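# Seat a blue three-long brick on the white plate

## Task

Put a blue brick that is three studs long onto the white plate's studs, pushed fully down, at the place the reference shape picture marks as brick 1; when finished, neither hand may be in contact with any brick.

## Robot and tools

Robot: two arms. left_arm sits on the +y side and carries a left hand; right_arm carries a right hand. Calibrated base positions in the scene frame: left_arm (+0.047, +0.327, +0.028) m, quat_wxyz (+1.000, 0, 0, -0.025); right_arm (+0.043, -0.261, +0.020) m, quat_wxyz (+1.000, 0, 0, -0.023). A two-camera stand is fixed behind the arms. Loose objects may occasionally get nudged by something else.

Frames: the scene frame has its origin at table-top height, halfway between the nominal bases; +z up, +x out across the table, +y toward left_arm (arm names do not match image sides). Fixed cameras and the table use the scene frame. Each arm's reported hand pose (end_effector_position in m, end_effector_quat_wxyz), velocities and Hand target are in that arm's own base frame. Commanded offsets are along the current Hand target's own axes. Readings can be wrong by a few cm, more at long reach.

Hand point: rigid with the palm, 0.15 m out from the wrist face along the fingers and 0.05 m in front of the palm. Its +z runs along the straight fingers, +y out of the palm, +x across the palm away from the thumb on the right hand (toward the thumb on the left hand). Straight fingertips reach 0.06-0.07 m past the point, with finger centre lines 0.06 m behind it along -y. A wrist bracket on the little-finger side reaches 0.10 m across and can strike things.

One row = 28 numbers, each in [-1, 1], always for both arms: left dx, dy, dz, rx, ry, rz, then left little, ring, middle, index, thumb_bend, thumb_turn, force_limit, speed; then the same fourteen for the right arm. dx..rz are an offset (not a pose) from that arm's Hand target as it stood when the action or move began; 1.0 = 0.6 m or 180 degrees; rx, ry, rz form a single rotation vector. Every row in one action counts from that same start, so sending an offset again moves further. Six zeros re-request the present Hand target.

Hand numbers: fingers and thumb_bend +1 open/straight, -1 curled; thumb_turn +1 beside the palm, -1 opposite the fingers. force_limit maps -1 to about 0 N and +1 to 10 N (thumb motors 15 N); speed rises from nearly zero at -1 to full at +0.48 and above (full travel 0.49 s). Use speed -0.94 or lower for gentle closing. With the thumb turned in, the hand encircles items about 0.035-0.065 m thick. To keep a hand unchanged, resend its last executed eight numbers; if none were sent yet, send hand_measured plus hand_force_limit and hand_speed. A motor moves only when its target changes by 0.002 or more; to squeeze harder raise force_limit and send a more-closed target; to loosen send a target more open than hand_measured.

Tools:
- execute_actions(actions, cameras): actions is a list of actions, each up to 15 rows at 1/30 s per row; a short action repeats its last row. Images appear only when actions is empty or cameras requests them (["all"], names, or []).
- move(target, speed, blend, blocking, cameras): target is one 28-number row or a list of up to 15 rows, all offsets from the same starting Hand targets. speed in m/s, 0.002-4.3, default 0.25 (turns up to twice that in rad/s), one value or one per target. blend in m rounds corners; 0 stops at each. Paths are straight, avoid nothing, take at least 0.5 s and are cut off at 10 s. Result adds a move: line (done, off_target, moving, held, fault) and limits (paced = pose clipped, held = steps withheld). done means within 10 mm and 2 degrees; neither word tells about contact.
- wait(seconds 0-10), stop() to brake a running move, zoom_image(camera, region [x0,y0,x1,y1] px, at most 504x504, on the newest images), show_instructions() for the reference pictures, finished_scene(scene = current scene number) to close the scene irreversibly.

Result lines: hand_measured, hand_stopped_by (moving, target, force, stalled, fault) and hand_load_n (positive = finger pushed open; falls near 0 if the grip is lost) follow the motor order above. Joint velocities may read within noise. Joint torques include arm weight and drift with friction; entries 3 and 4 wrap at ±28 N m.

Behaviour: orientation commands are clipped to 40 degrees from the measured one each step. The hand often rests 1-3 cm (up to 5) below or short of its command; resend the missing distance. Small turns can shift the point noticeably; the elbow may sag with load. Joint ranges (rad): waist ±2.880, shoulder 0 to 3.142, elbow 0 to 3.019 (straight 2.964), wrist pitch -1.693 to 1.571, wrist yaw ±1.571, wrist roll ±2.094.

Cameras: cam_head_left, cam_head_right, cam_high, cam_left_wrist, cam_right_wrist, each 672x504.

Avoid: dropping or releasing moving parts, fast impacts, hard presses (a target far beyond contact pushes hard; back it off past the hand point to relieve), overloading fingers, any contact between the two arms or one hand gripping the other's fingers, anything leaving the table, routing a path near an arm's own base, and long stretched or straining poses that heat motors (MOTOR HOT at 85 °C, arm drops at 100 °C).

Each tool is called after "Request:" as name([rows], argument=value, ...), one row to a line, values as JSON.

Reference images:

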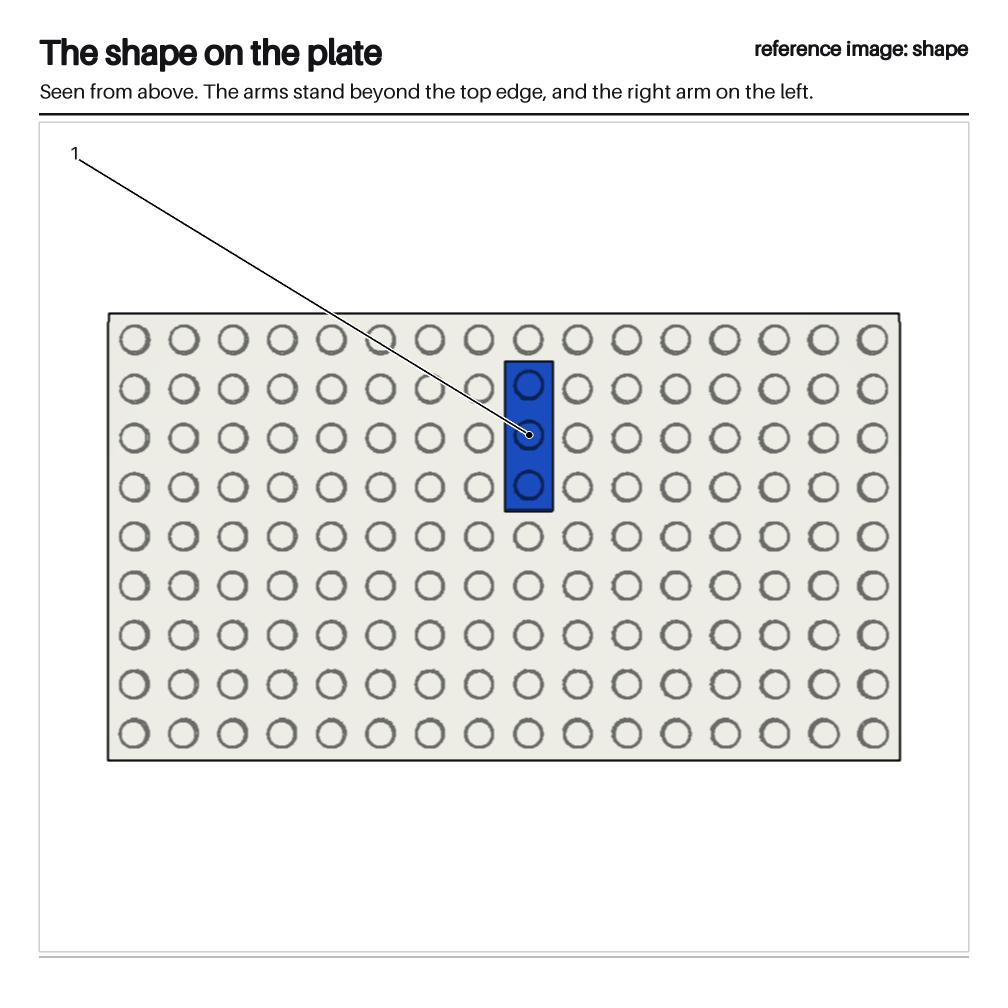

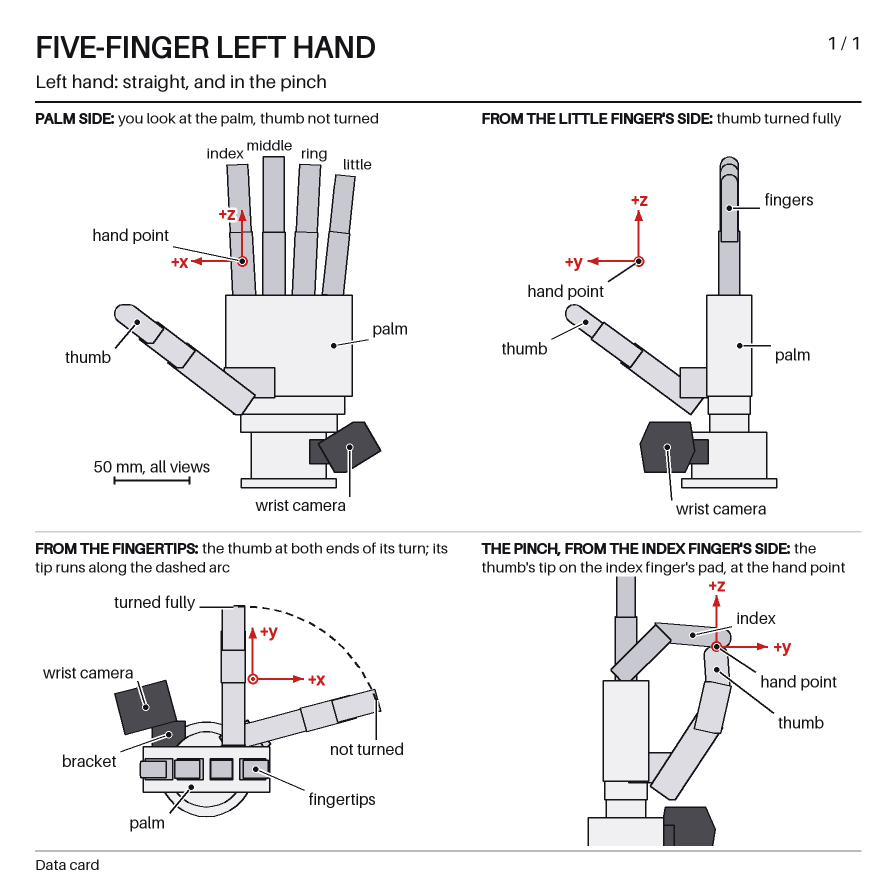

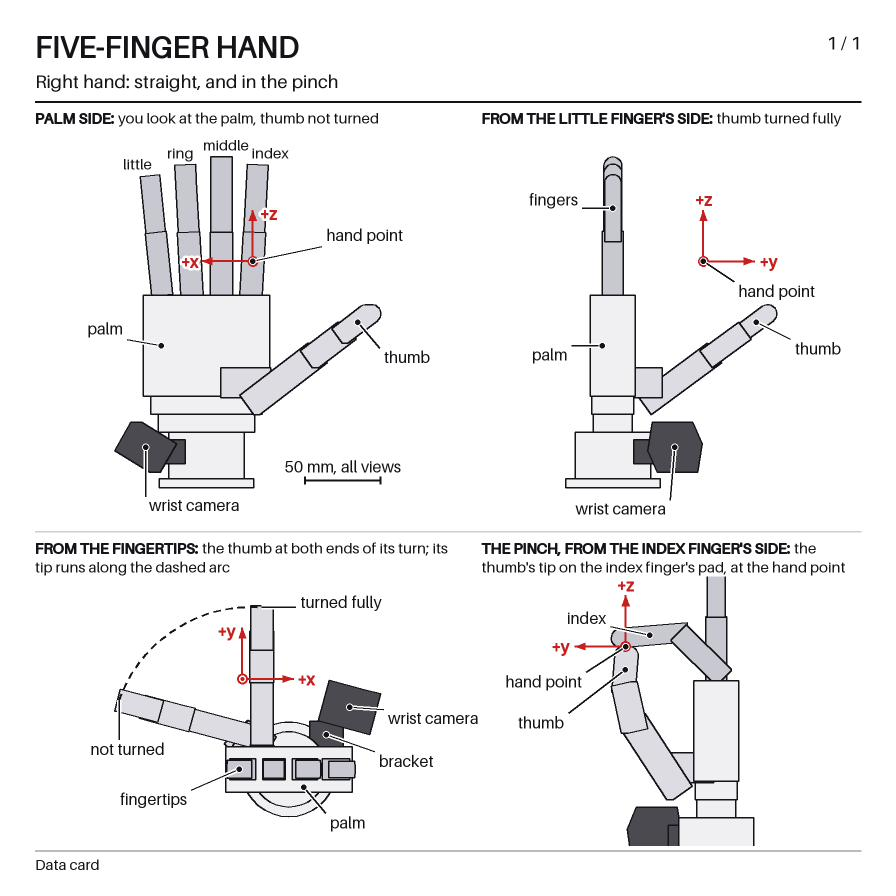

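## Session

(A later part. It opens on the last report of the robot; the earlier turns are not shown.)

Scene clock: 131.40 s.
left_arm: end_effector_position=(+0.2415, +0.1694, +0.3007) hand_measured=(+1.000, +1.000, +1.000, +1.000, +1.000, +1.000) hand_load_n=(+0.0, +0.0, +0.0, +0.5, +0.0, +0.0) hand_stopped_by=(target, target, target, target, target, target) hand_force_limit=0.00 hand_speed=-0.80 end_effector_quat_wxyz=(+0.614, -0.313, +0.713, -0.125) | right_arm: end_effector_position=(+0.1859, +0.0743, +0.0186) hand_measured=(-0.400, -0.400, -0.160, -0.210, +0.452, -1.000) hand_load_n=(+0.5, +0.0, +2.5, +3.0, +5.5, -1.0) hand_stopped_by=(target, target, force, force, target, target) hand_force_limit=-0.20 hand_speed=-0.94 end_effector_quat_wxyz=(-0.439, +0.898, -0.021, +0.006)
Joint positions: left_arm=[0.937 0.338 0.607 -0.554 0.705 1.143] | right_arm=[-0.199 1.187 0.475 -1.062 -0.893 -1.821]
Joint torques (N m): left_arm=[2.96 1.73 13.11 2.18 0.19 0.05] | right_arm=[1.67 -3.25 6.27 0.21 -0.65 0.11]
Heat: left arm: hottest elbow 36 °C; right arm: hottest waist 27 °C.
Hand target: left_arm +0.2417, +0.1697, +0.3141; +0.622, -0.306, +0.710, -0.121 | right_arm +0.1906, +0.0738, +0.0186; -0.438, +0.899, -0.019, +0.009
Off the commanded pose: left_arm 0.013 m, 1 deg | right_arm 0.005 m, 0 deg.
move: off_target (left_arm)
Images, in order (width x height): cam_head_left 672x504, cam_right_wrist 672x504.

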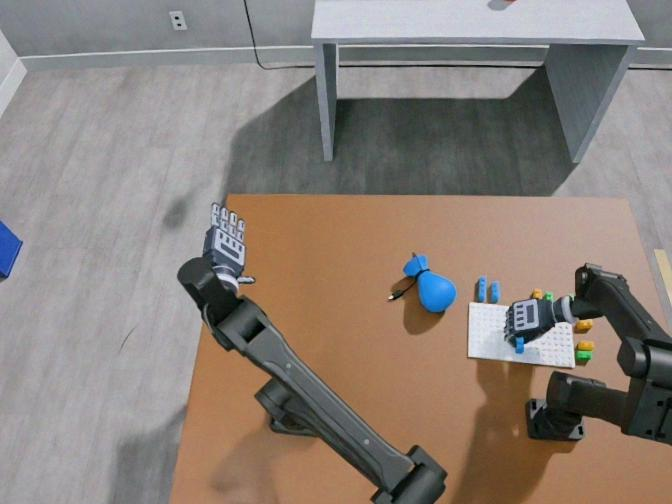

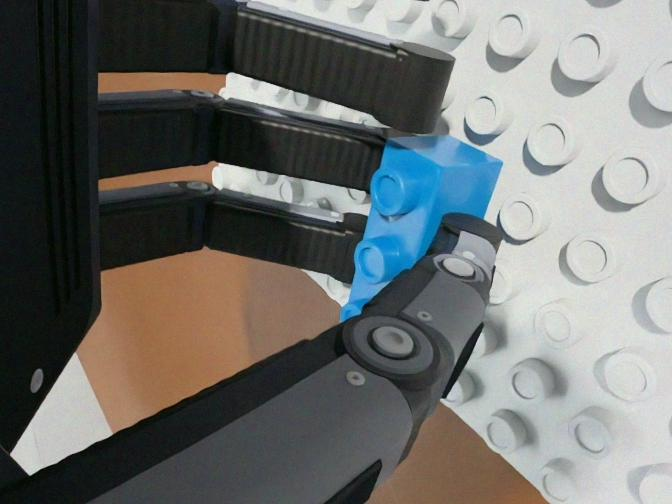

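Request:
move(target=[0,0,0,0,0,0,1,1,1,1,1,1,0,-0.8,-0.0067,0.0036,0.0029,0,0,0,-0.4,-0.4,-0.5,-0.5,0.45,-1,-0.2,-0.94], speed=0.02, cameras=["cam_right_wrist","cam_head_left"])

Request:
zoom_image(camera="cam_right_wrist", region=[340, 80, 592, 332])

Request:
zoom_image(camera="cam_head_left", region=[496, 322, 546, 372])

Scene clock: 132.87 s.
left_arm: end_effector_position=(+0.2415, +0.1694, +0.3007) hand_measured=(+1.000, +1.000, +1.000, +1.000, +1.000, +1.000) hand_load_n=(+0.0, +0.0, +0.0, +0.0, +0.0, +0.0) hand_stopped_by=(target, target, target, target, target, target) hand_force_limit=0.00 hand_speed=-0.80 end_effector_quat_wxyz=(+0.614, -0.313, +0.713, -0.125) | right_arm: end_effector_position=(+0.1858, +0.0744, +0.0176) hand_measured=(-0.400, -0.400, -0.160, -0.210, +0.452, -1.000) hand_load_n=(+0.0, +0.0, +2.5, +3.0, +5.5, -1.0) hand_stopped_by=(target, target, force, force, target, target) hand_force_limit=-0.20 hand_speed=-0.94 end_effector_quat_wxyz=(-0.439, +0.898, -0.020, +0.008)
Joint positions: left_arm=[0.937 0.338 0.607 -0.554 0.705 1.143] | right_arm=[-0.199 1.187 0.472 -1.056 -0.893 -1.821]
Joint torques (N m): left_arm=[2.08 2.37 13.41 2.19 0.18 -0.03] | right_arm=[1.49 -3.55 5.55 0.2 -0.62 0.06]
Heat: left arm: hottest elbow 36 °C; right arm: hottest waist 27 °C.
Hand target: left_arm +0.2417, +0.1697, +0.3141; +0.622, -0.306, +0.710, -0.121 | right_arm +0.1864, +0.0741, +0.0158; -0.438, +0.899, -0.020, +0.009
Off the commanded pose: left_arm 0.013 m, 1 deg | right_arm 0.002 m, 0 deg.
move: off_target (left_arm)
Images, in order (width x height): cam_head_left 672x504, cam_right_wrist 672x504.

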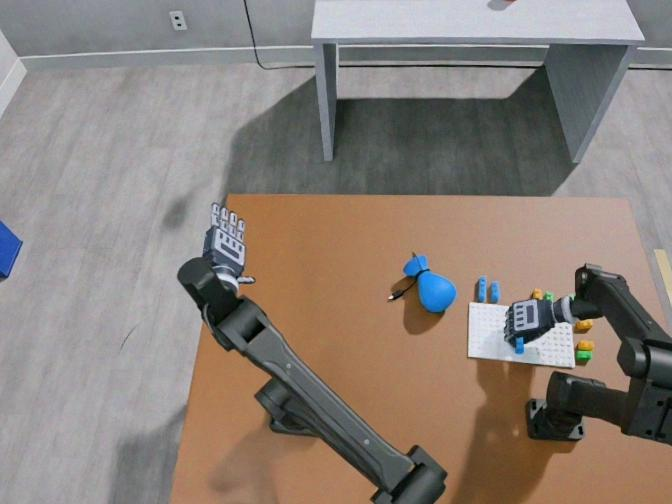

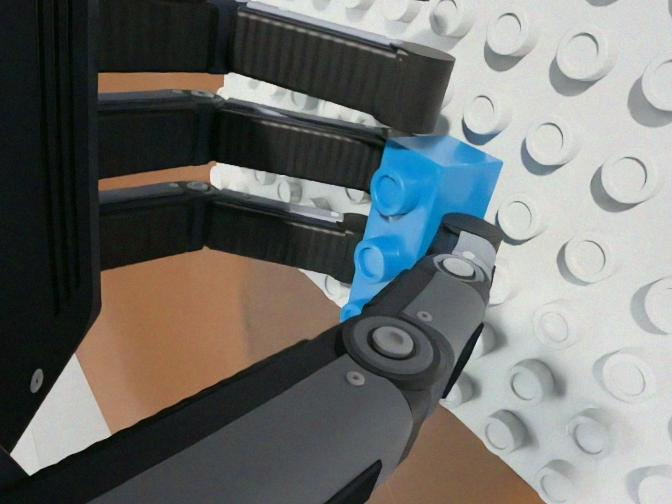

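Scaled by 2.000 from the camera's 672x504 image, which has a finer 960x720 frame.

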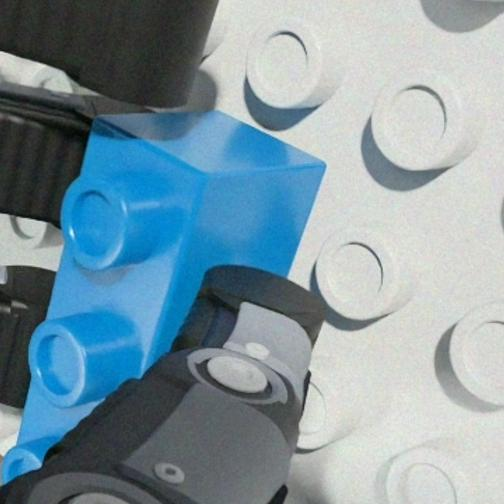

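Scaled by 10.080 from the camera's 672x504 image, which has a finer 960x720 frame.

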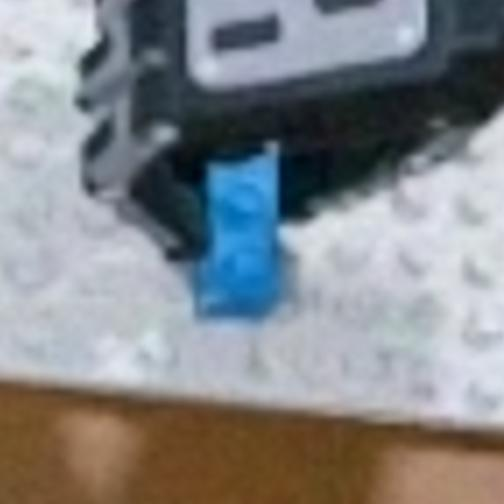

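Request:
move(target=[0,0,0,0,0,0,1,1,1,1,1,1,0,-0.8,-0.0050,0.0054,0.0039,0,0,0,-0.4,-0.4,-0.5,-0.5,0.45,-1,-0.2,-0.94], speed=0.04, cameras=["cam_head_left","cam_right_wrist"])

Request:
zoom_image(camera="cam_right_wrist", region=[340, 80, 592, 332])

Request:
zoom_image(camera="cam_head_left", region=[496, 322, 546, 372])

Scene clock: 134.80 s.
left_arm: end_effector_position=(+0.2415, +0.1694, +0.3007) hand_measured=(+1.000, +1.000, +1.000, +1.000, +1.000, +1.000) hand_load_n=(+0.0, +0.0, +0.0, +0.0, +0.0, +0.0) hand_stopped_by=(target, target, target, target, target, target) hand_force_limit=0.00 hand_speed=-0.80 end_effector_quat_wxyz=(+0.614, -0.313, +0.713, -0.125) | right_arm: end_effector_position=(+0.1853, +0.0745, +0.0169) hand_measured=(-0.400, -0.400, -0.160, -0.210, +0.452, -1.000) hand_load_n=(+0.0, +0.0, +1.5, +2.0, +6.0, -0.5) hand_stopped_by=(target, target, force, force, target, target) hand_force_limit=-0.20 hand_speed=-0.94 end_effector_quat_wxyz=(-0.439, +0.898, -0.020, +0.008)
Joint positions: left_arm=[0.937 0.338 0.607 -0.554 0.705 1.143] | right_arm=[-0.199 1.187 0.47 -1.054 -0.894 -1.821]
Joint torques (N m): left_arm=[2.26 1.49 13.3 2.02 0.19 -0.02] | right_arm=[1.2 -3.25 4.83 0.51 -0.58 0.01]
Heat: left arm: hottest elbow 36 °C; right arm: hottest waist 27 °C.
Hand target: left_arm +0.2417, +0.1697, +0.3141; +0.622, -0.306, +0.710, -0.121 | right_arm +0.1834, +0.0741, +0.0118; -0.438, +0.899, -0.019, +0.009
Off the commanded pose: left_arm 0.013 m, 1 deg | right_arm 0.005 m, 0 deg.
move: off_target (left_arm)
Images, in order (width x height): cam_head_left 672x504, cam_right_wrist 672x504.

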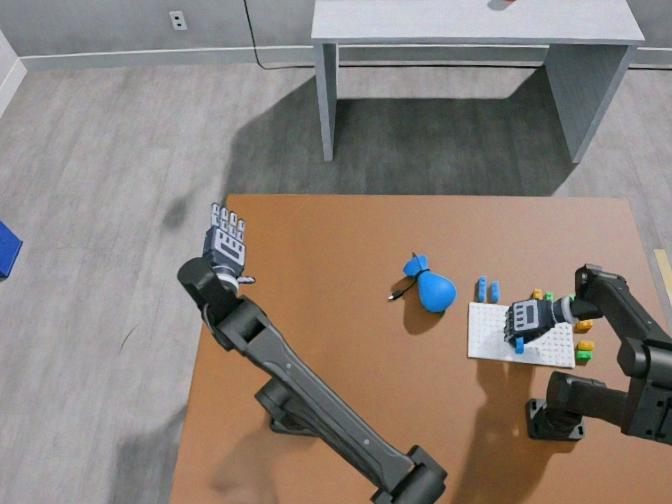

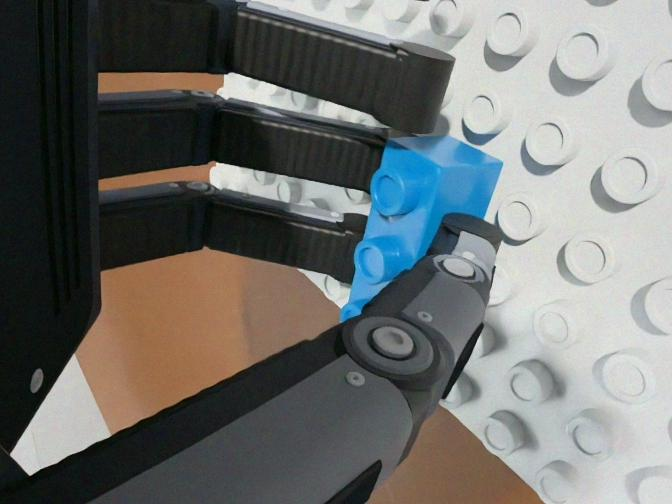

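Scaled by 2.000 from the camera's 672x504 image, which has a finer 960x720 frame.

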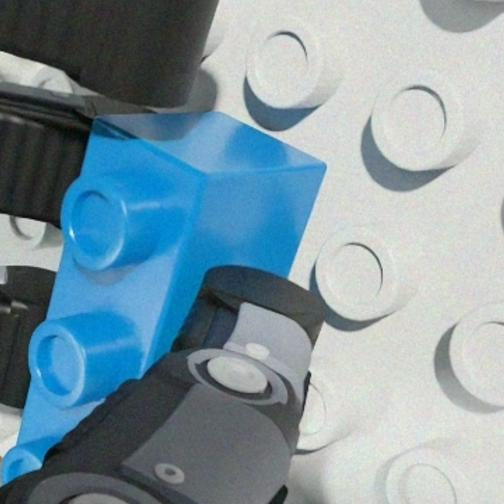

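Scaled by 10.080 from the camera's 672x504 image, which has a finer 960x720 frame.

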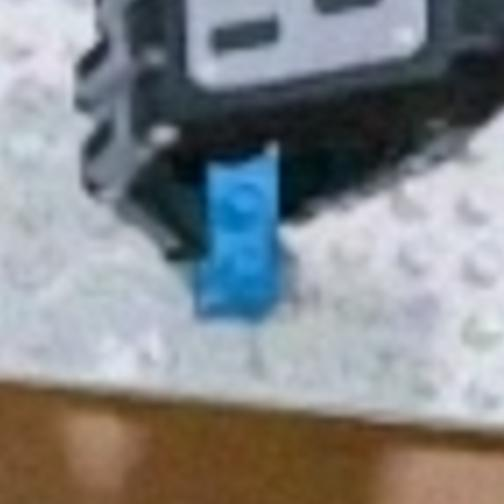

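Request:
move([
  [0,0,0,0,0,0,1,1,1,1,1,1,0,-0.8,0.0306,-0.0128,-0.0088,0,0,0,-0.4,-0.4,-0.5,-0.5,0.45,-1,-0.2,-0.94],
  [0,0,0,0,0,0,1,1,1,1,1,1,0,-0.8,0.0007,-0.0120,-0.0098,0,0,0,-0.4,-0.4,-0.5,-0.5,0.45,-1,-0.2,-0.94],
  [0,0,0,0,0,0,1,1,1,1,1,1,0,-0.8,0.0240,-0.0126,-0.0090,0,0,0,-0.4,-0.4,-0.5,-0.5,0.45,-1,-0.2,-0.94],
  [0,0,0,0,0,0,1,1,1,1,1,1,0,-0.8,0.0073,-0.0122,-0.0096,0,0,0,-0.4,-0.4,-0.5,-0.5,0.45,-1,-0.2,-0.94],
  [0,0,0,0,0,0,1,1,1,1,1,1,0,-0.8,0.0173,-0.0124,-0.0092,0,0,0,-0.4,-0.4,-0.5,-0.5,0.45,-1,-0.2,-0.94],
  [0,0,0,0,0,0,1,1,1,1,1,1,0,-0.8,0.0140,-0.0124,-0.0093,0,0,0,-0.4,-0.4,-0.5,-0.5,0.45,-1,-0.2,-0.94],
], speed=0.06, cameras=["cam_head_left","cam_right_wrist"])

Request:
zoom_image(camera="cam_right_wrist", region=[340, 80, 592, 332])

Request:
zoom_image(camera="cam_head_left", region=[496, 322, 546, 372])

Scene clock: 140.33 s.
left_arm: end_effector_position=(+0.2415, +0.1694, +0.3007) hand_measured=(+1.000, +1.000, +1.000, +1.000, +1.000, +1.000) hand_load_n=(+0.0, +0.0, +0.0, +0.0, +0.0, +0.0) hand_stopped_by=(target, target, target, target, target, target) hand_force_limit=0.00 hand_speed=-0.80 end_effector_quat_wxyz=(+0.614, -0.313, +0.713, -0.125) | right_arm: end_effector_position=(+0.1852, +0.0747, +0.0183) hand_measured=(-0.400, -0.400, -0.160, -0.210, +0.452, -1.000) hand_load_n=(+0.0, +0.0, +2.5, +3.0, +5.5, -0.5) hand_stopped_by=(target, target, force, force, target, target) hand_force_limit=-0.20 hand_speed=-0.94 end_effector_quat_wxyz=(-0.440, +0.898, -0.024, +0.004)
Joint positions: left_arm=[0.937 0.338 0.607 -0.554 0.705 1.143] | right_arm=[-0.199 1.19 0.475 -1.061 -0.895 -1.814]
Joint torques (N m): left_arm=[1.85 2.14 13.26 2.29 0.23 0.03] | right_arm=[1.9 -3.78 6.78 -0.13 -0.62 0.06]
Heat: left arm: hottest elbow 36 °C; right arm: hottest waist 27 °C.
Hand target: left_arm +0.2417, +0.1697, +0.3141; +0.622, -0.306, +0.710, -0.121 | right_arm +0.1919, +0.0739, +0.0212; -0.438, +0.898, -0.019, +0.009
Off the commanded pose: left_arm 0.013 m, 1 deg | right_arm 0.007 m, 1 deg.
move: off_target (left_arm)
Images, in order (width x height): cam_head_left 672x504, cam_right_wrist 672x504.

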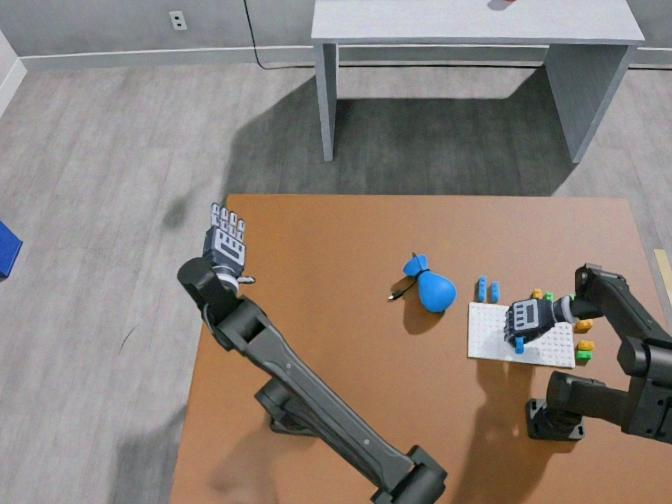

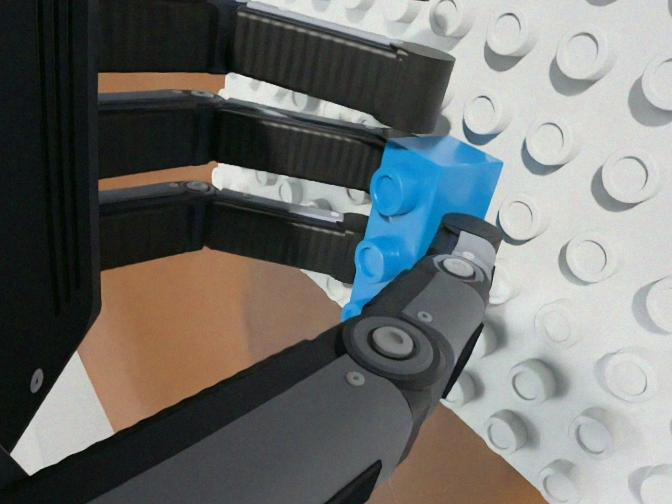

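Scaled by 2.000 from the camera's 672x504 image, which has a finer 960x720 frame.

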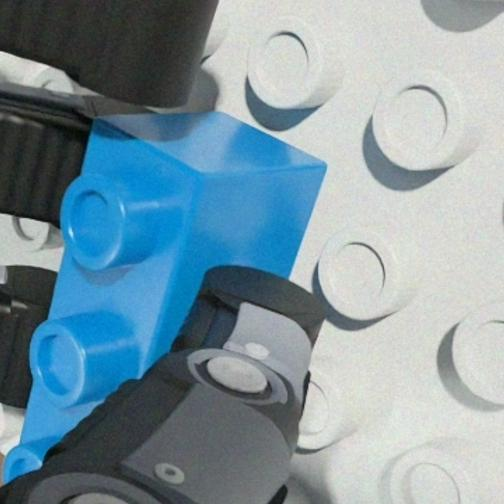

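Scaled by 10.080 from the camera's 672x504 image, which has a finer 960x720 frame.

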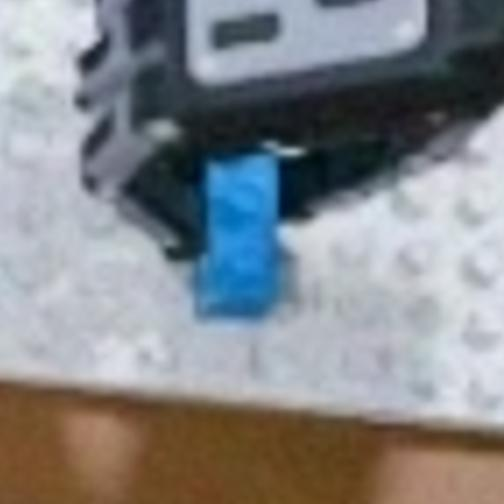

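Request:
move(target=[0,0,0,0,0,0,1,1,1,1,1,1,0,-0.8,-0.0101,0.0032,0.0041,0,0,0,-0.4,-0.4,-0.5,-0.5,0.45,-1,-0.2,-0.94], speed=0.04, cameras=["cam_head_left","cam_right_wrist"])

Request:
zoom_image(camera="cam_right_wrist", region=[340, 80, 592, 332])

Request:
zoom_image(camera="cam_head_left", region=[496, 322, 546, 372])

Scene clock: 141.63 s.
left_arm: end_effector_position=(+0.2415, +0.1694, +0.3007) hand_measured=(+1.000, +1.000, +1.000, +1.000, +1.000, +1.000) hand_load_n=(+0.0, +0.0, +0.0, +0.0, +0.0, +0.0) hand_stopped_by=(target, target, target, target, target, target) hand_force_limit=0.00 hand_speed=-0.80 end_effector_quat_wxyz=(+0.614, -0.313, +0.713, -0.125) | right_arm: end_effector_position=(+0.1848, +0.0748, +0.0182) hand_measured=(-0.400, -0.400, -0.160, -0.210, +0.452, -1.000) hand_load_n=(+0.0, +0.0, +2.0, +2.5, +5.5, -0.5) hand_stopped_by=(target, target, force, force, target, target) hand_force_limit=-0.20 hand_speed=-0.94 end_effector_quat_wxyz=(-0.440, +0.898, -0.024, +0.004)
Joint positions: left_arm=[0.937 0.338 0.607 -0.554 0.705 1.143] | right_arm=[-0.199 1.189 0.473 -1.061 -0.895 -1.814]
Joint torques (N m): left_arm=[1.44 2.37 13.2 1.99 0.24 0] | right_arm=[1.61 -4.72 5.53 0.1 -0.61 0.04]
Heat: left arm: hottest elbow 36 °C; right arm: hottest waist 27 °C.
Hand target: left_arm +0.2417, +0.1697, +0.3141; +0.622, -0.306, +0.710, -0.121 | right_arm +0.1859, +0.0749, +0.0181; -0.438, +0.898, -0.019, +0.009
Off the commanded pose: left_arm 0.013 m, 1 deg | right_arm 0.001 m, 1 deg.
move: off_target (left_arm)
Images, in order (width x height): cam_head_left 672x504, cam_right_wrist 672x504.

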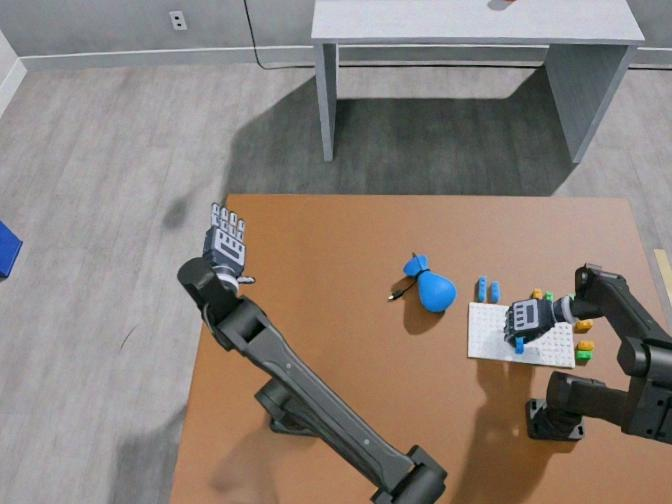

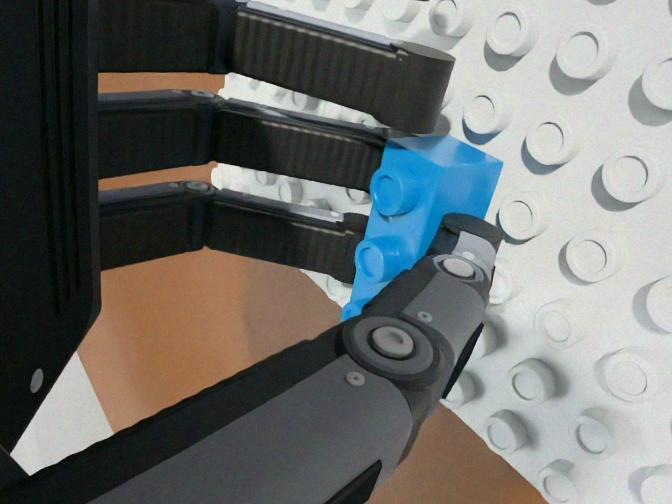

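Scaled by 2.000 from the camera's 672x504 image, which has a finer 960x720 frame.

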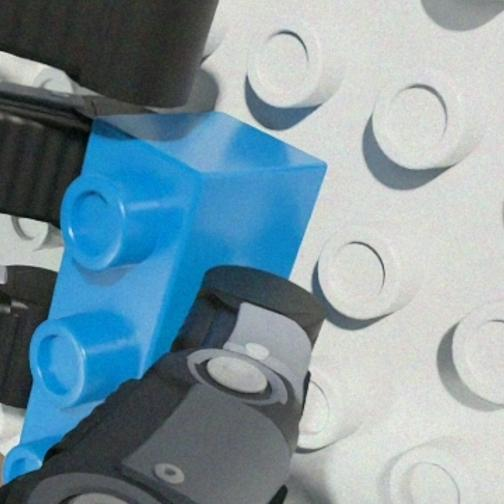

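Scaled by 10.080 from the camera's 672x504 image, which has a finer 960x720 frame.

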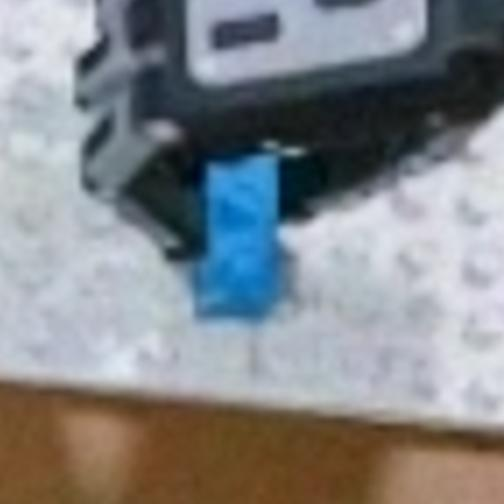

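Request:
move(target=[0,0,0,0,0,0,1,1,1,1,1,1,0,-0.8,-0.0068,0.0009,0.0046,0,0,0,-0.4,-0.4,-0.5,-0.5,0.45,-1,-0.2,-0.94], speed=0.04, cameras=["cam_head_left","cam_right_wrist"])

Request:
zoom_image(camera="cam_right_wrist", region=[340, 80, 592, 332])

Request:
zoom_image(camera="cam_head_left", region=[496, 322, 546, 372])

Scene clock: 142.77 s.
left_arm: end_effector_position=(+0.2415, +0.1694, +0.3007) hand_measured=(+1.000, +1.000, +1.000, +1.000, +1.000, +1.000) hand_load_n=(+0.0, +0.0, -0.5, +0.0, +0.0, +0.0) hand_stopped_by=(target, target, target, target, target, target) hand_force_limit=0.00 hand_speed=-0.80 end_effector_quat_wxyz=(+0.614, -0.313, +0.713, -0.125) | right_arm: end_effector_position=(+0.1840, +0.0750, +0.0176) hand_measured=(-0.400, -0.400, -0.160, -0.210, +0.452, -1.000) hand_load_n=(+0.0, +0.0, +2.0, +2.5, +5.5, -0.5) hand_stopped_by=(target, target, force, force, target, target) hand_force_limit=-0.20 hand_speed=-0.94 end_effector_quat_wxyz=(-0.439, +0.898, -0.022, +0.010)
Joint positions: left_arm=[0.937 0.338 0.607 -0.554 0.705 1.143] | right_arm=[-0.199 1.175 0.464 -1.052 -0.895 -1.813]
Joint torques (N m): left_arm=[2.32 2.43 13.35 1.94 0.16 -0.09] | right_arm=[2.32 -4.07 5.14 0.23 -0.66 0.11]
Heat: left arm: hottest elbow 36 °C; right arm: hottest waist 27 °C.
Hand target: left_arm +0.2417, +0.1697, +0.3141; +0.622, -0.306, +0.710, -0.121 | right_arm +0.1819, +0.0769, +0.0160; -0.438, +0.899, -0.020, +0.009
Off the commanded pose: left_arm 0.013 m, 1 deg | right_arm 0.003 m, 0 deg.
move: off_target (left_arm)
Images, in order (width x height): cam_head_left 672x504, cam_right_wrist 672x504.

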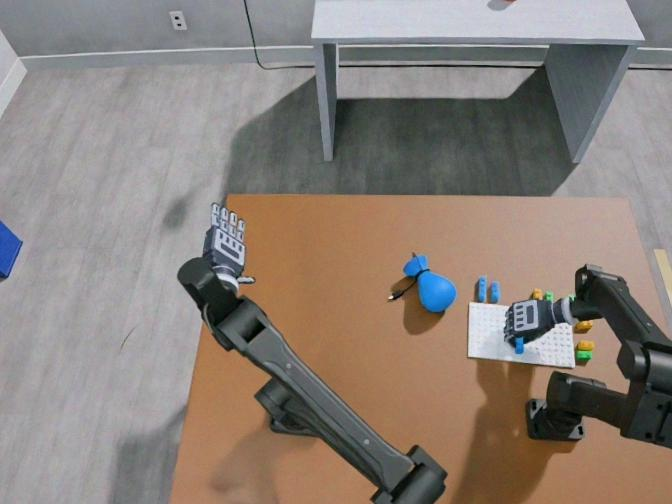

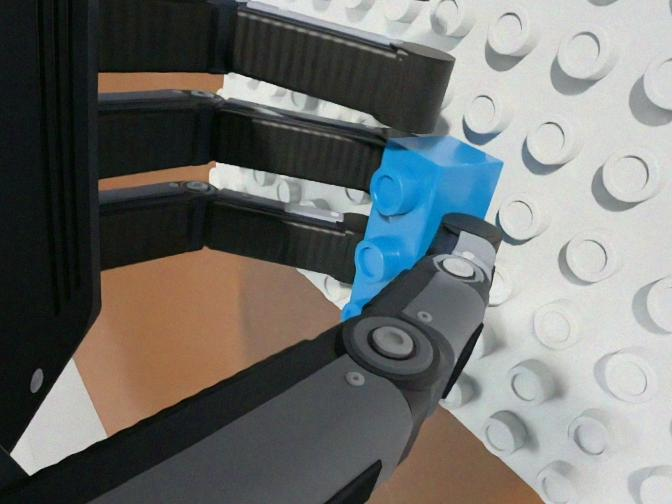

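Scaled by 2.000 from the camera's 672x504 image, which has a finer 960x720 frame.

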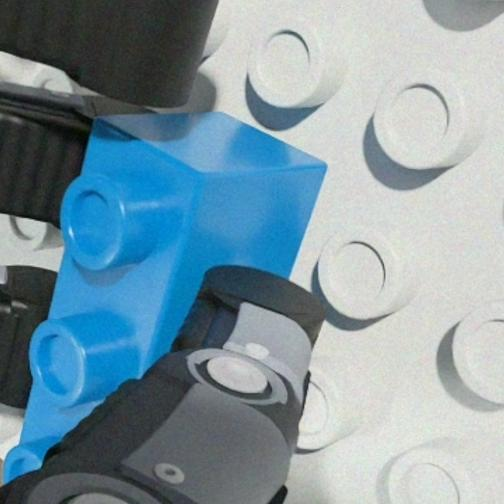

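Scaled by 10.080 from the camera's 672x504 image, which has a finer 960x720 frame.

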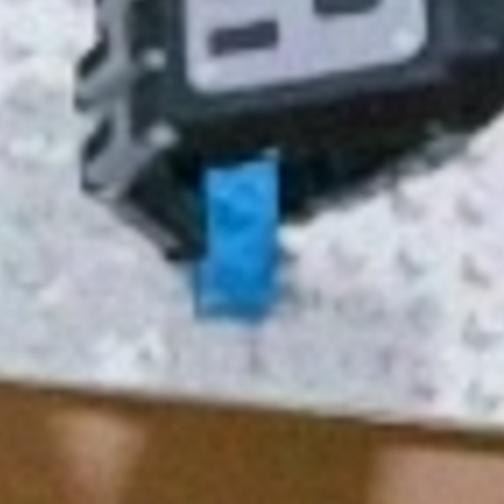

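Request:
move(target=[0,0,0,0,0,0,1,1,1,1,1,1,0,-0.8,-0.0067,0.0018,0.0031,0,0,0,-0.4,-0.4,-0.5,-0.5,0.45,-1,-0.2,-0.94], speed=0.04, cameras=["cam_head_left","cam_right_wrist"])

Request:
zoom_image(camera="cam_right_wrist", region=[340, 80, 592, 332])

Request:
zoom_image(camera="cam_head_left", region=[496, 322, 546, 372])

Scene clock: 144.07 s.
left_arm: end_effector_position=(+0.2415, +0.1694, +0.3007) hand_measured=(+1.000, +1.000, +1.000, +1.000, +1.000, +1.000) hand_load_n=(+0.0, +0.0, +0.0, +0.0, +0.0, +0.0) hand_stopped_by=(target, target, target, target, target, target) hand_force_limit=0.00 hand_speed=-0.80 end_effector_quat_wxyz=(+0.614, -0.313, +0.713, -0.125) | right_arm: end_effector_position=(+0.1834, +0.0752, +0.0172) hand_measured=(-0.400, -0.400, -0.160, -0.210, +0.452, -1.000) hand_load_n=(+0.0, +0.0, +1.5, +2.0, +5.5, -1.0) hand_stopped_by=(target, target, force, force, target, target) hand_force_limit=-0.20 hand_speed=-0.94 end_effector_quat_wxyz=(-0.438, +0.898, -0.020, +0.014)
Joint positions: left_arm=[0.937 0.338 0.607 -0.554 0.705 1.143] | right_arm=[-0.199 1.164 0.457 -1.046 -0.895 -1.813]
Joint torques (N m): left_arm=[1.9 1.79 13.35 1.91 0.19 0.03] | right_arm=[2.32 -3.84 4.79 0.17 -0.65 0.12]
Heat: left arm: hottest elbow 36 °C; right arm: hottest waist 27 °C.
Hand target: left_arm +0.2417, +0.1697, +0.3141; +0.622, -0.306, +0.710, -0.121 | right_arm +0.1778, +0.0779, +0.0140; -0.438, +0.898, -0.019, +0.009
Off the commanded pose: left_arm 0.013 m, 1 deg | right_arm 0.007 m, 1 deg.
move: off_target (left_arm)
Images, in order (width x height): cam_head_left 672x504, cam_right_wrist 672x504.

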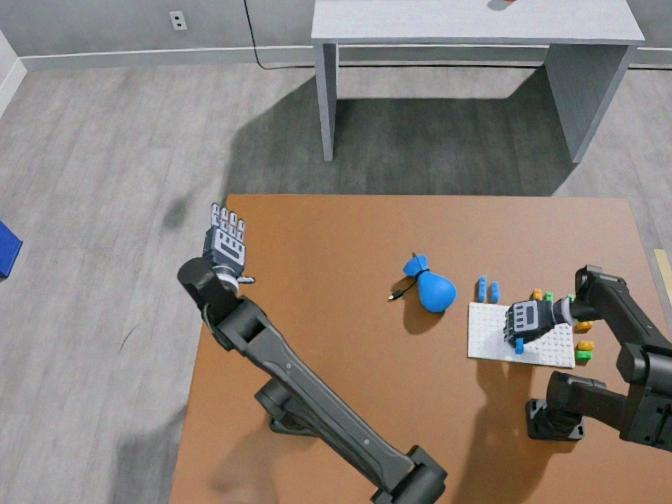

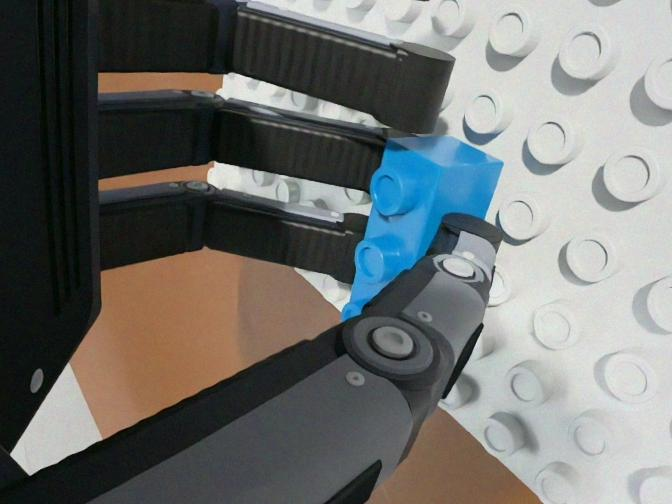

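Scaled by 2.000 from the camera's 672x504 image, which has a finer 960x720 frame.

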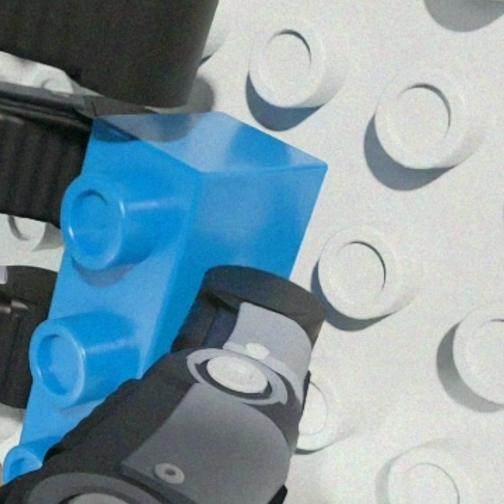

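Scaled by 10.080 from the camera's 672x504 image, which has a finer 960x720 frame.

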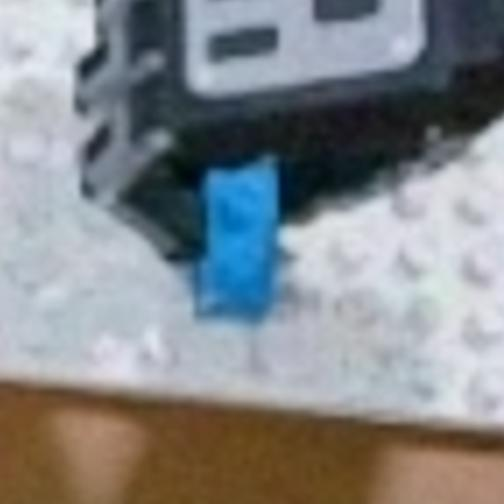

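Request:
move([
  [0,0,0,0,0,0,1,1,1,1,1,1,0,-0.8,0.0222,-0.0159,-0.0176,0,0,0,-0.4,-0.4,-0.5,-0.5,0.45,-1,-0.2,-0.94],
  [0,0,0,0,0,0,1,1,1,1,1,1,0,-0.8,0.0388,-0.0084,-0.0108,0,0,0,-0.4,-0.4,-0.5,-0.5,0.45,-1,-0.2,-0.94],
  [0,0,0,0,0,0,1,1,1,1,1,1,0,-0.8,0.0089,-0.0076,-0.0118,0,0,0,-0.4,-0.4,-0.5,-0.5,0.45,-1,-0.2,-0.94],
  [0,0,0,0,0,0,1,1,1,1,1,1,0,-0.8,0.0322,-0.0082,-0.0110,0,0,0,-0.4,-0.4,-0.5,-0.5,0.45,-1,-0.2,-0.94],
  [0,0,0,0,0,0,1,1,1,1,1,1,0,-0.8,0.0155,-0.0078,-0.0116,0,0,0,-0.4,-0.4,-0.5,-0.5,0.45,-1,-0.2,-0.94],
  [0,0,0,0,0,0,1,1,1,1,1,1,0,-0.8,0.0255,-0.0081,-0.0113,0,0,0,-0.4,-0.4,-0.5,-0.5,0.45,-1,-0.2,-0.94],
  [0,0,0,0,0,0,1,1,1,1,1,1,0,-0.8,0.0222,-0.0080,-0.0114,0,0,0,-0.4,-0.4,-0.5,-0.5,0.45,-1,-0.2,-0.94],
], speed=0.06, cameras=["cam_head_left","cam_right_wrist"])

Request:
zoom_image(camera="cam_right_wrist", region=[340, 80, 592, 332])

Request:
zoom_image(camera="cam_head_left", region=[496, 322, 546, 372])

Scene clock: 148.70 s.
left_arm: end_effector_position=(+0.2415, +0.1694, +0.3007) hand_measured=(+1.000, +1.000, +1.000, +1.000, +1.000, +1.000) hand_load_n=(+0.0, +0.0, +0.0, +0.0, +0.0, +0.0) hand_stopped_by=(target, target, target, target, target, target) hand_force_limit=0.00 hand_speed=-0.80 end_effector_quat_wxyz=(+0.614, -0.313, +0.713, -0.125) | right_arm: end_effector_position=(+0.1847, +0.0750, +0.0186) hand_measured=(-0.400, -0.400, -0.160, -0.210, +0.452, -1.000) hand_load_n=(+0.0, +0.0, +2.5, +2.5, +5.5, -1.0) hand_stopped_by=(target, target, force, force, target, target) hand_force_limit=-0.20 hand_speed=-0.94 end_effector_quat_wxyz=(-0.439, +0.898, -0.024, +0.005)
Joint positions: left_arm=[0.937 0.338 0.607 -0.554 0.705 1.143] | right_arm=[-0.196 1.183 0.472 -1.06 -0.893 -1.809]
Joint torques (N m): left_arm=[1.67 2.2 13.31 2.07 0.25 0] | right_arm=[1.96 -3.66 6.86 -0.2 -0.7 0.07]
Heat: left arm: hottest elbow 36 °C; right arm: hottest waist 27 °C.
Hand target: left_arm +0.2417, +0.1697, +0.3141; +0.622, -0.306, +0.710, -0.121 | right_arm +0.1910, +0.0749, +0.0220; -0.438, +0.899, -0.020, +0.009
Off the commanded pose: left_arm 0.013 m, 1 deg | right_arm 0.007 m, 1 deg.
move: off_target (left_arm)
Images, in order (width x height): cam_head_left 672x504, cam_right_wrist 672x504.

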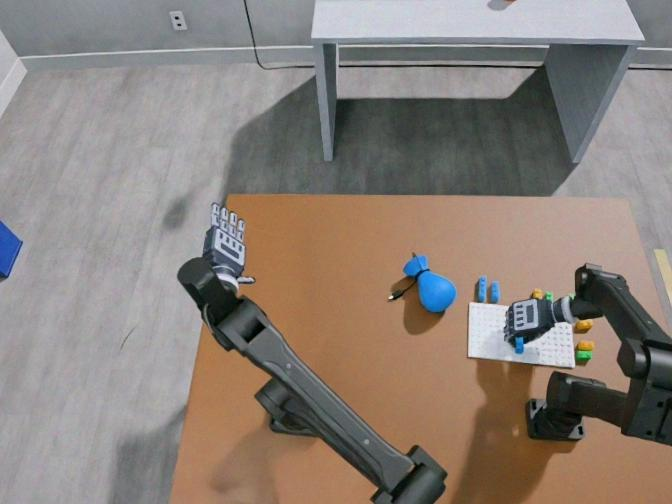

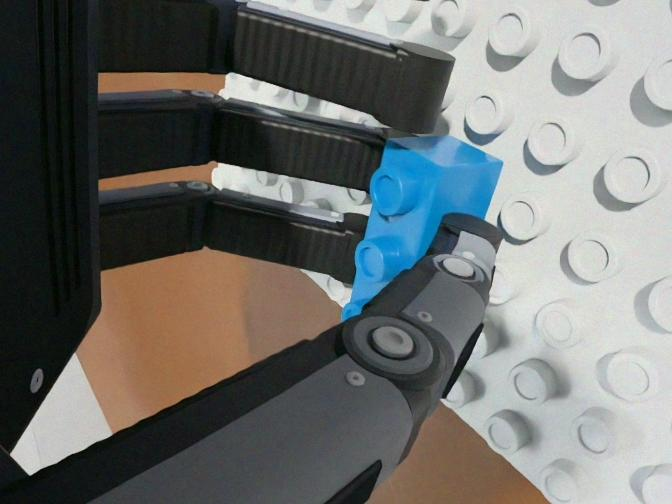

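Scaled by 2.000 from the camera's 672x504 image, which has a finer 960x720 frame.

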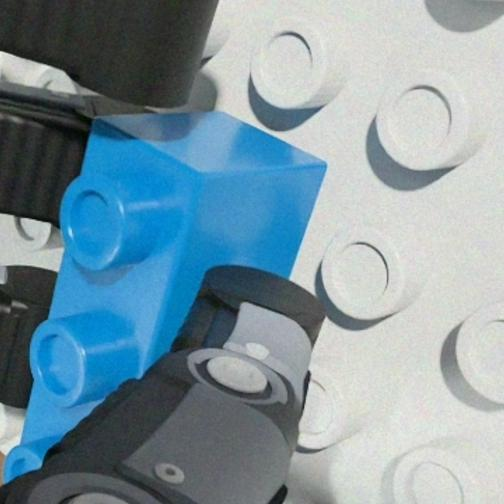

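Scaled by 10.080 from the camera's 672x504 image, which has a finer 960x720 frame.

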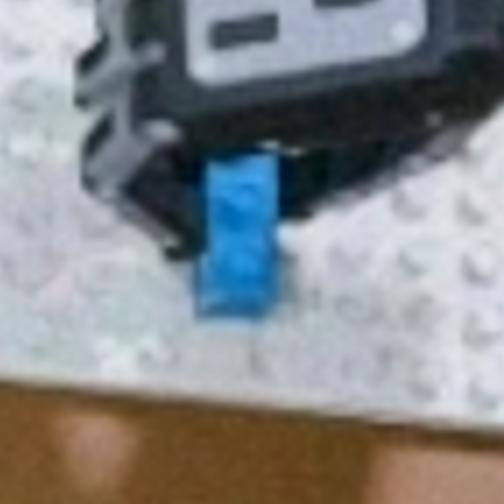

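Request:
move([
  [0,0,0,0,0,0,1,1,1,1,1,1,0,-0.8,-0.0026,-0.0099,-0.0037,0,0,0,-0.4,-0.4,-0.5,-0.5,0.45,-1,-0.2,-0.94],
  [0,0,0,0,0,0,1,1,1,1,1,1,0,-0.8,0.0141,-0.0011,0.0041,0,0,0,-0.4,-0.4,-0.5,-0.5,0.45,-1,-0.2,-0.94],
  [0,0,0,0,0,0,1,1,1,1,1,1,0,-0.8,-0.0159,-0.0003,0.0031,0,0,0,-0.4,-0.4,-0.5,-0.5,0.45,-1,-0.2,-0.94],
  [0,0,0,0,0,0,1,1,1,1,1,1,0,-0.8,0.0074,-0.0009,0.0039,0,0,0,-0.4,-0.4,-0.5,-0.5,0.45,-1,-0.2,-0.94],
  [0,0,0,0,0,0,1,1,1,1,1,1,0,-0.8,-0.0093,-0.0005,0.0033,0,0,0,-0.4,-0.4,-0.5,-0.5,0.45,-1,-0.2,-0.94],
  [0,0,0,0,0,0,1,1,1,1,1,1,0,-0.8,0.0007,-0.0008,0.0036,0,0,0,-0.4,-0.4,-0.5,-0.5,0.45,-1,-0.2,-0.94],
  [0,0,0,0,0,0,1,1,1,1,1,1,0,-0.8,-0.0026,-0.0007,0.0035,0,0,0,-0.4,-0.4,-0.5,-0.5,0.45,-1,-0.2,-0.94],
], speed=0.06, cameras=["cam_head_left","cam_right_wrist"])

Request:
zoom_image(camera="cam_right_wrist", region=[340, 80, 592, 332])

Request:
zoom_image(camera="cam_head_left", region=[496, 322, 546, 372])

Scene clock: 153.50 s.
left_arm: end_effector_position=(+0.2415, +0.1694, +0.3007) hand_measured=(+1.000, +1.000, +1.000, +1.000, +1.000, +1.000) hand_load_n=(+0.0, +0.0, +0.0, +0.0, +0.0, +0.0) hand_stopped_by=(target, target, target, target, target, target) hand_force_limit=0.00 hand_speed=-0.80 end_effector_quat_wxyz=(+0.614, -0.313, +0.713, -0.125) | right_arm: end_effector_position=(+0.1852, +0.0772, +0.0194) hand_measured=(-0.400, -0.400, -0.160, -0.210, +0.452, -1.000) hand_load_n=(+0.5, +0.0, +2.0, +3.5, +6.0, -1.0) hand_stopped_by=(target, target, force, force, target, target) hand_force_limit=-0.20 hand_speed=-0.94 end_effector_quat_wxyz=(-0.440, +0.898, -0.024, +0.006)
Joint positions: left_arm=[0.937 0.338 0.607 -0.554 0.705 1.143] | right_arm=[-0.188 1.176 0.47 -1.051 -0.897 -1.795]
Joint torques (N m): left_arm=[1.73 1.79 13.35 2.07 0.15 -0.07] | right_arm=[1.96 -3.43 6.54 -0.13 -0.61 0.05]
Heat: left arm: hottest elbow 37 °C; right arm: hottest waist 27 °C.
Hand target: left_arm +0.2417, +0.1697, +0.3141; +0.622, -0.306, +0.710, -0.121 | right_arm +0.1897, +0.0768, +0.0211; -0.438, +0.899, -0.020, +0.009
Off the commanded pose: left_arm 0.013 m, 1 deg | right_arm 0.005 m, 1 deg.
move: off_target (left_arm)
Images, in order (width x height): cam_head_left 672x504, cam_right_wrist 672x504.

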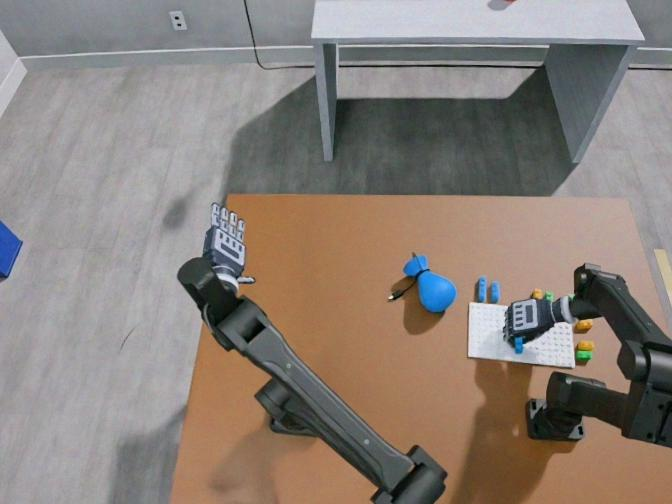

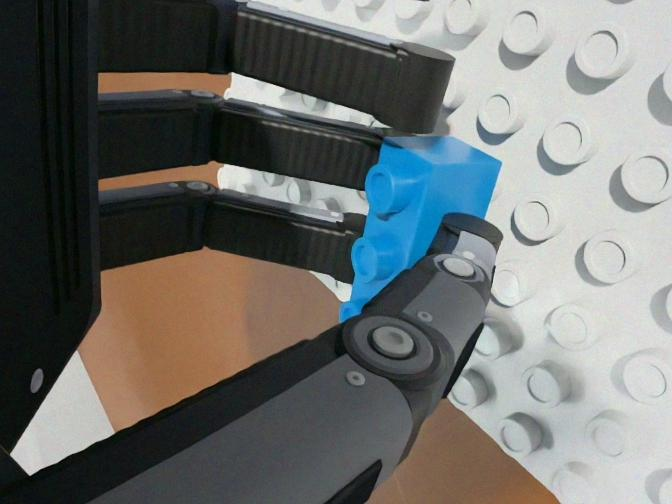

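Scaled by 2.000 from the camera's 672x504 image, which has a finer 960x720 frame.

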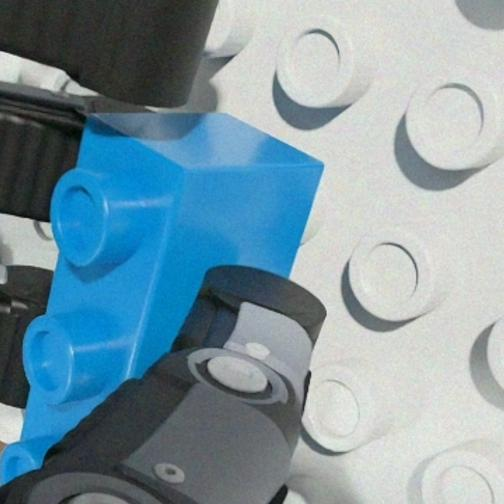

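Scaled by 10.080 from the camera's 672x504 image, which has a finer 960x720 frame.

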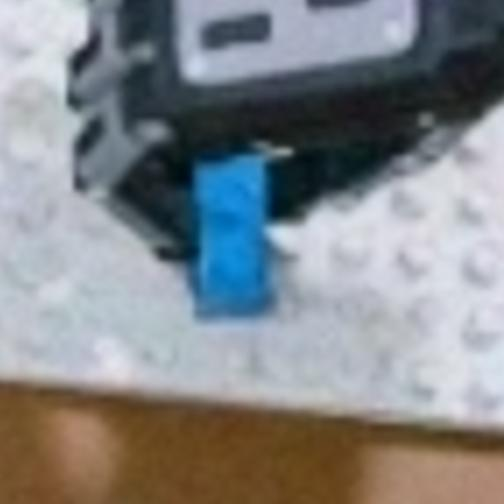

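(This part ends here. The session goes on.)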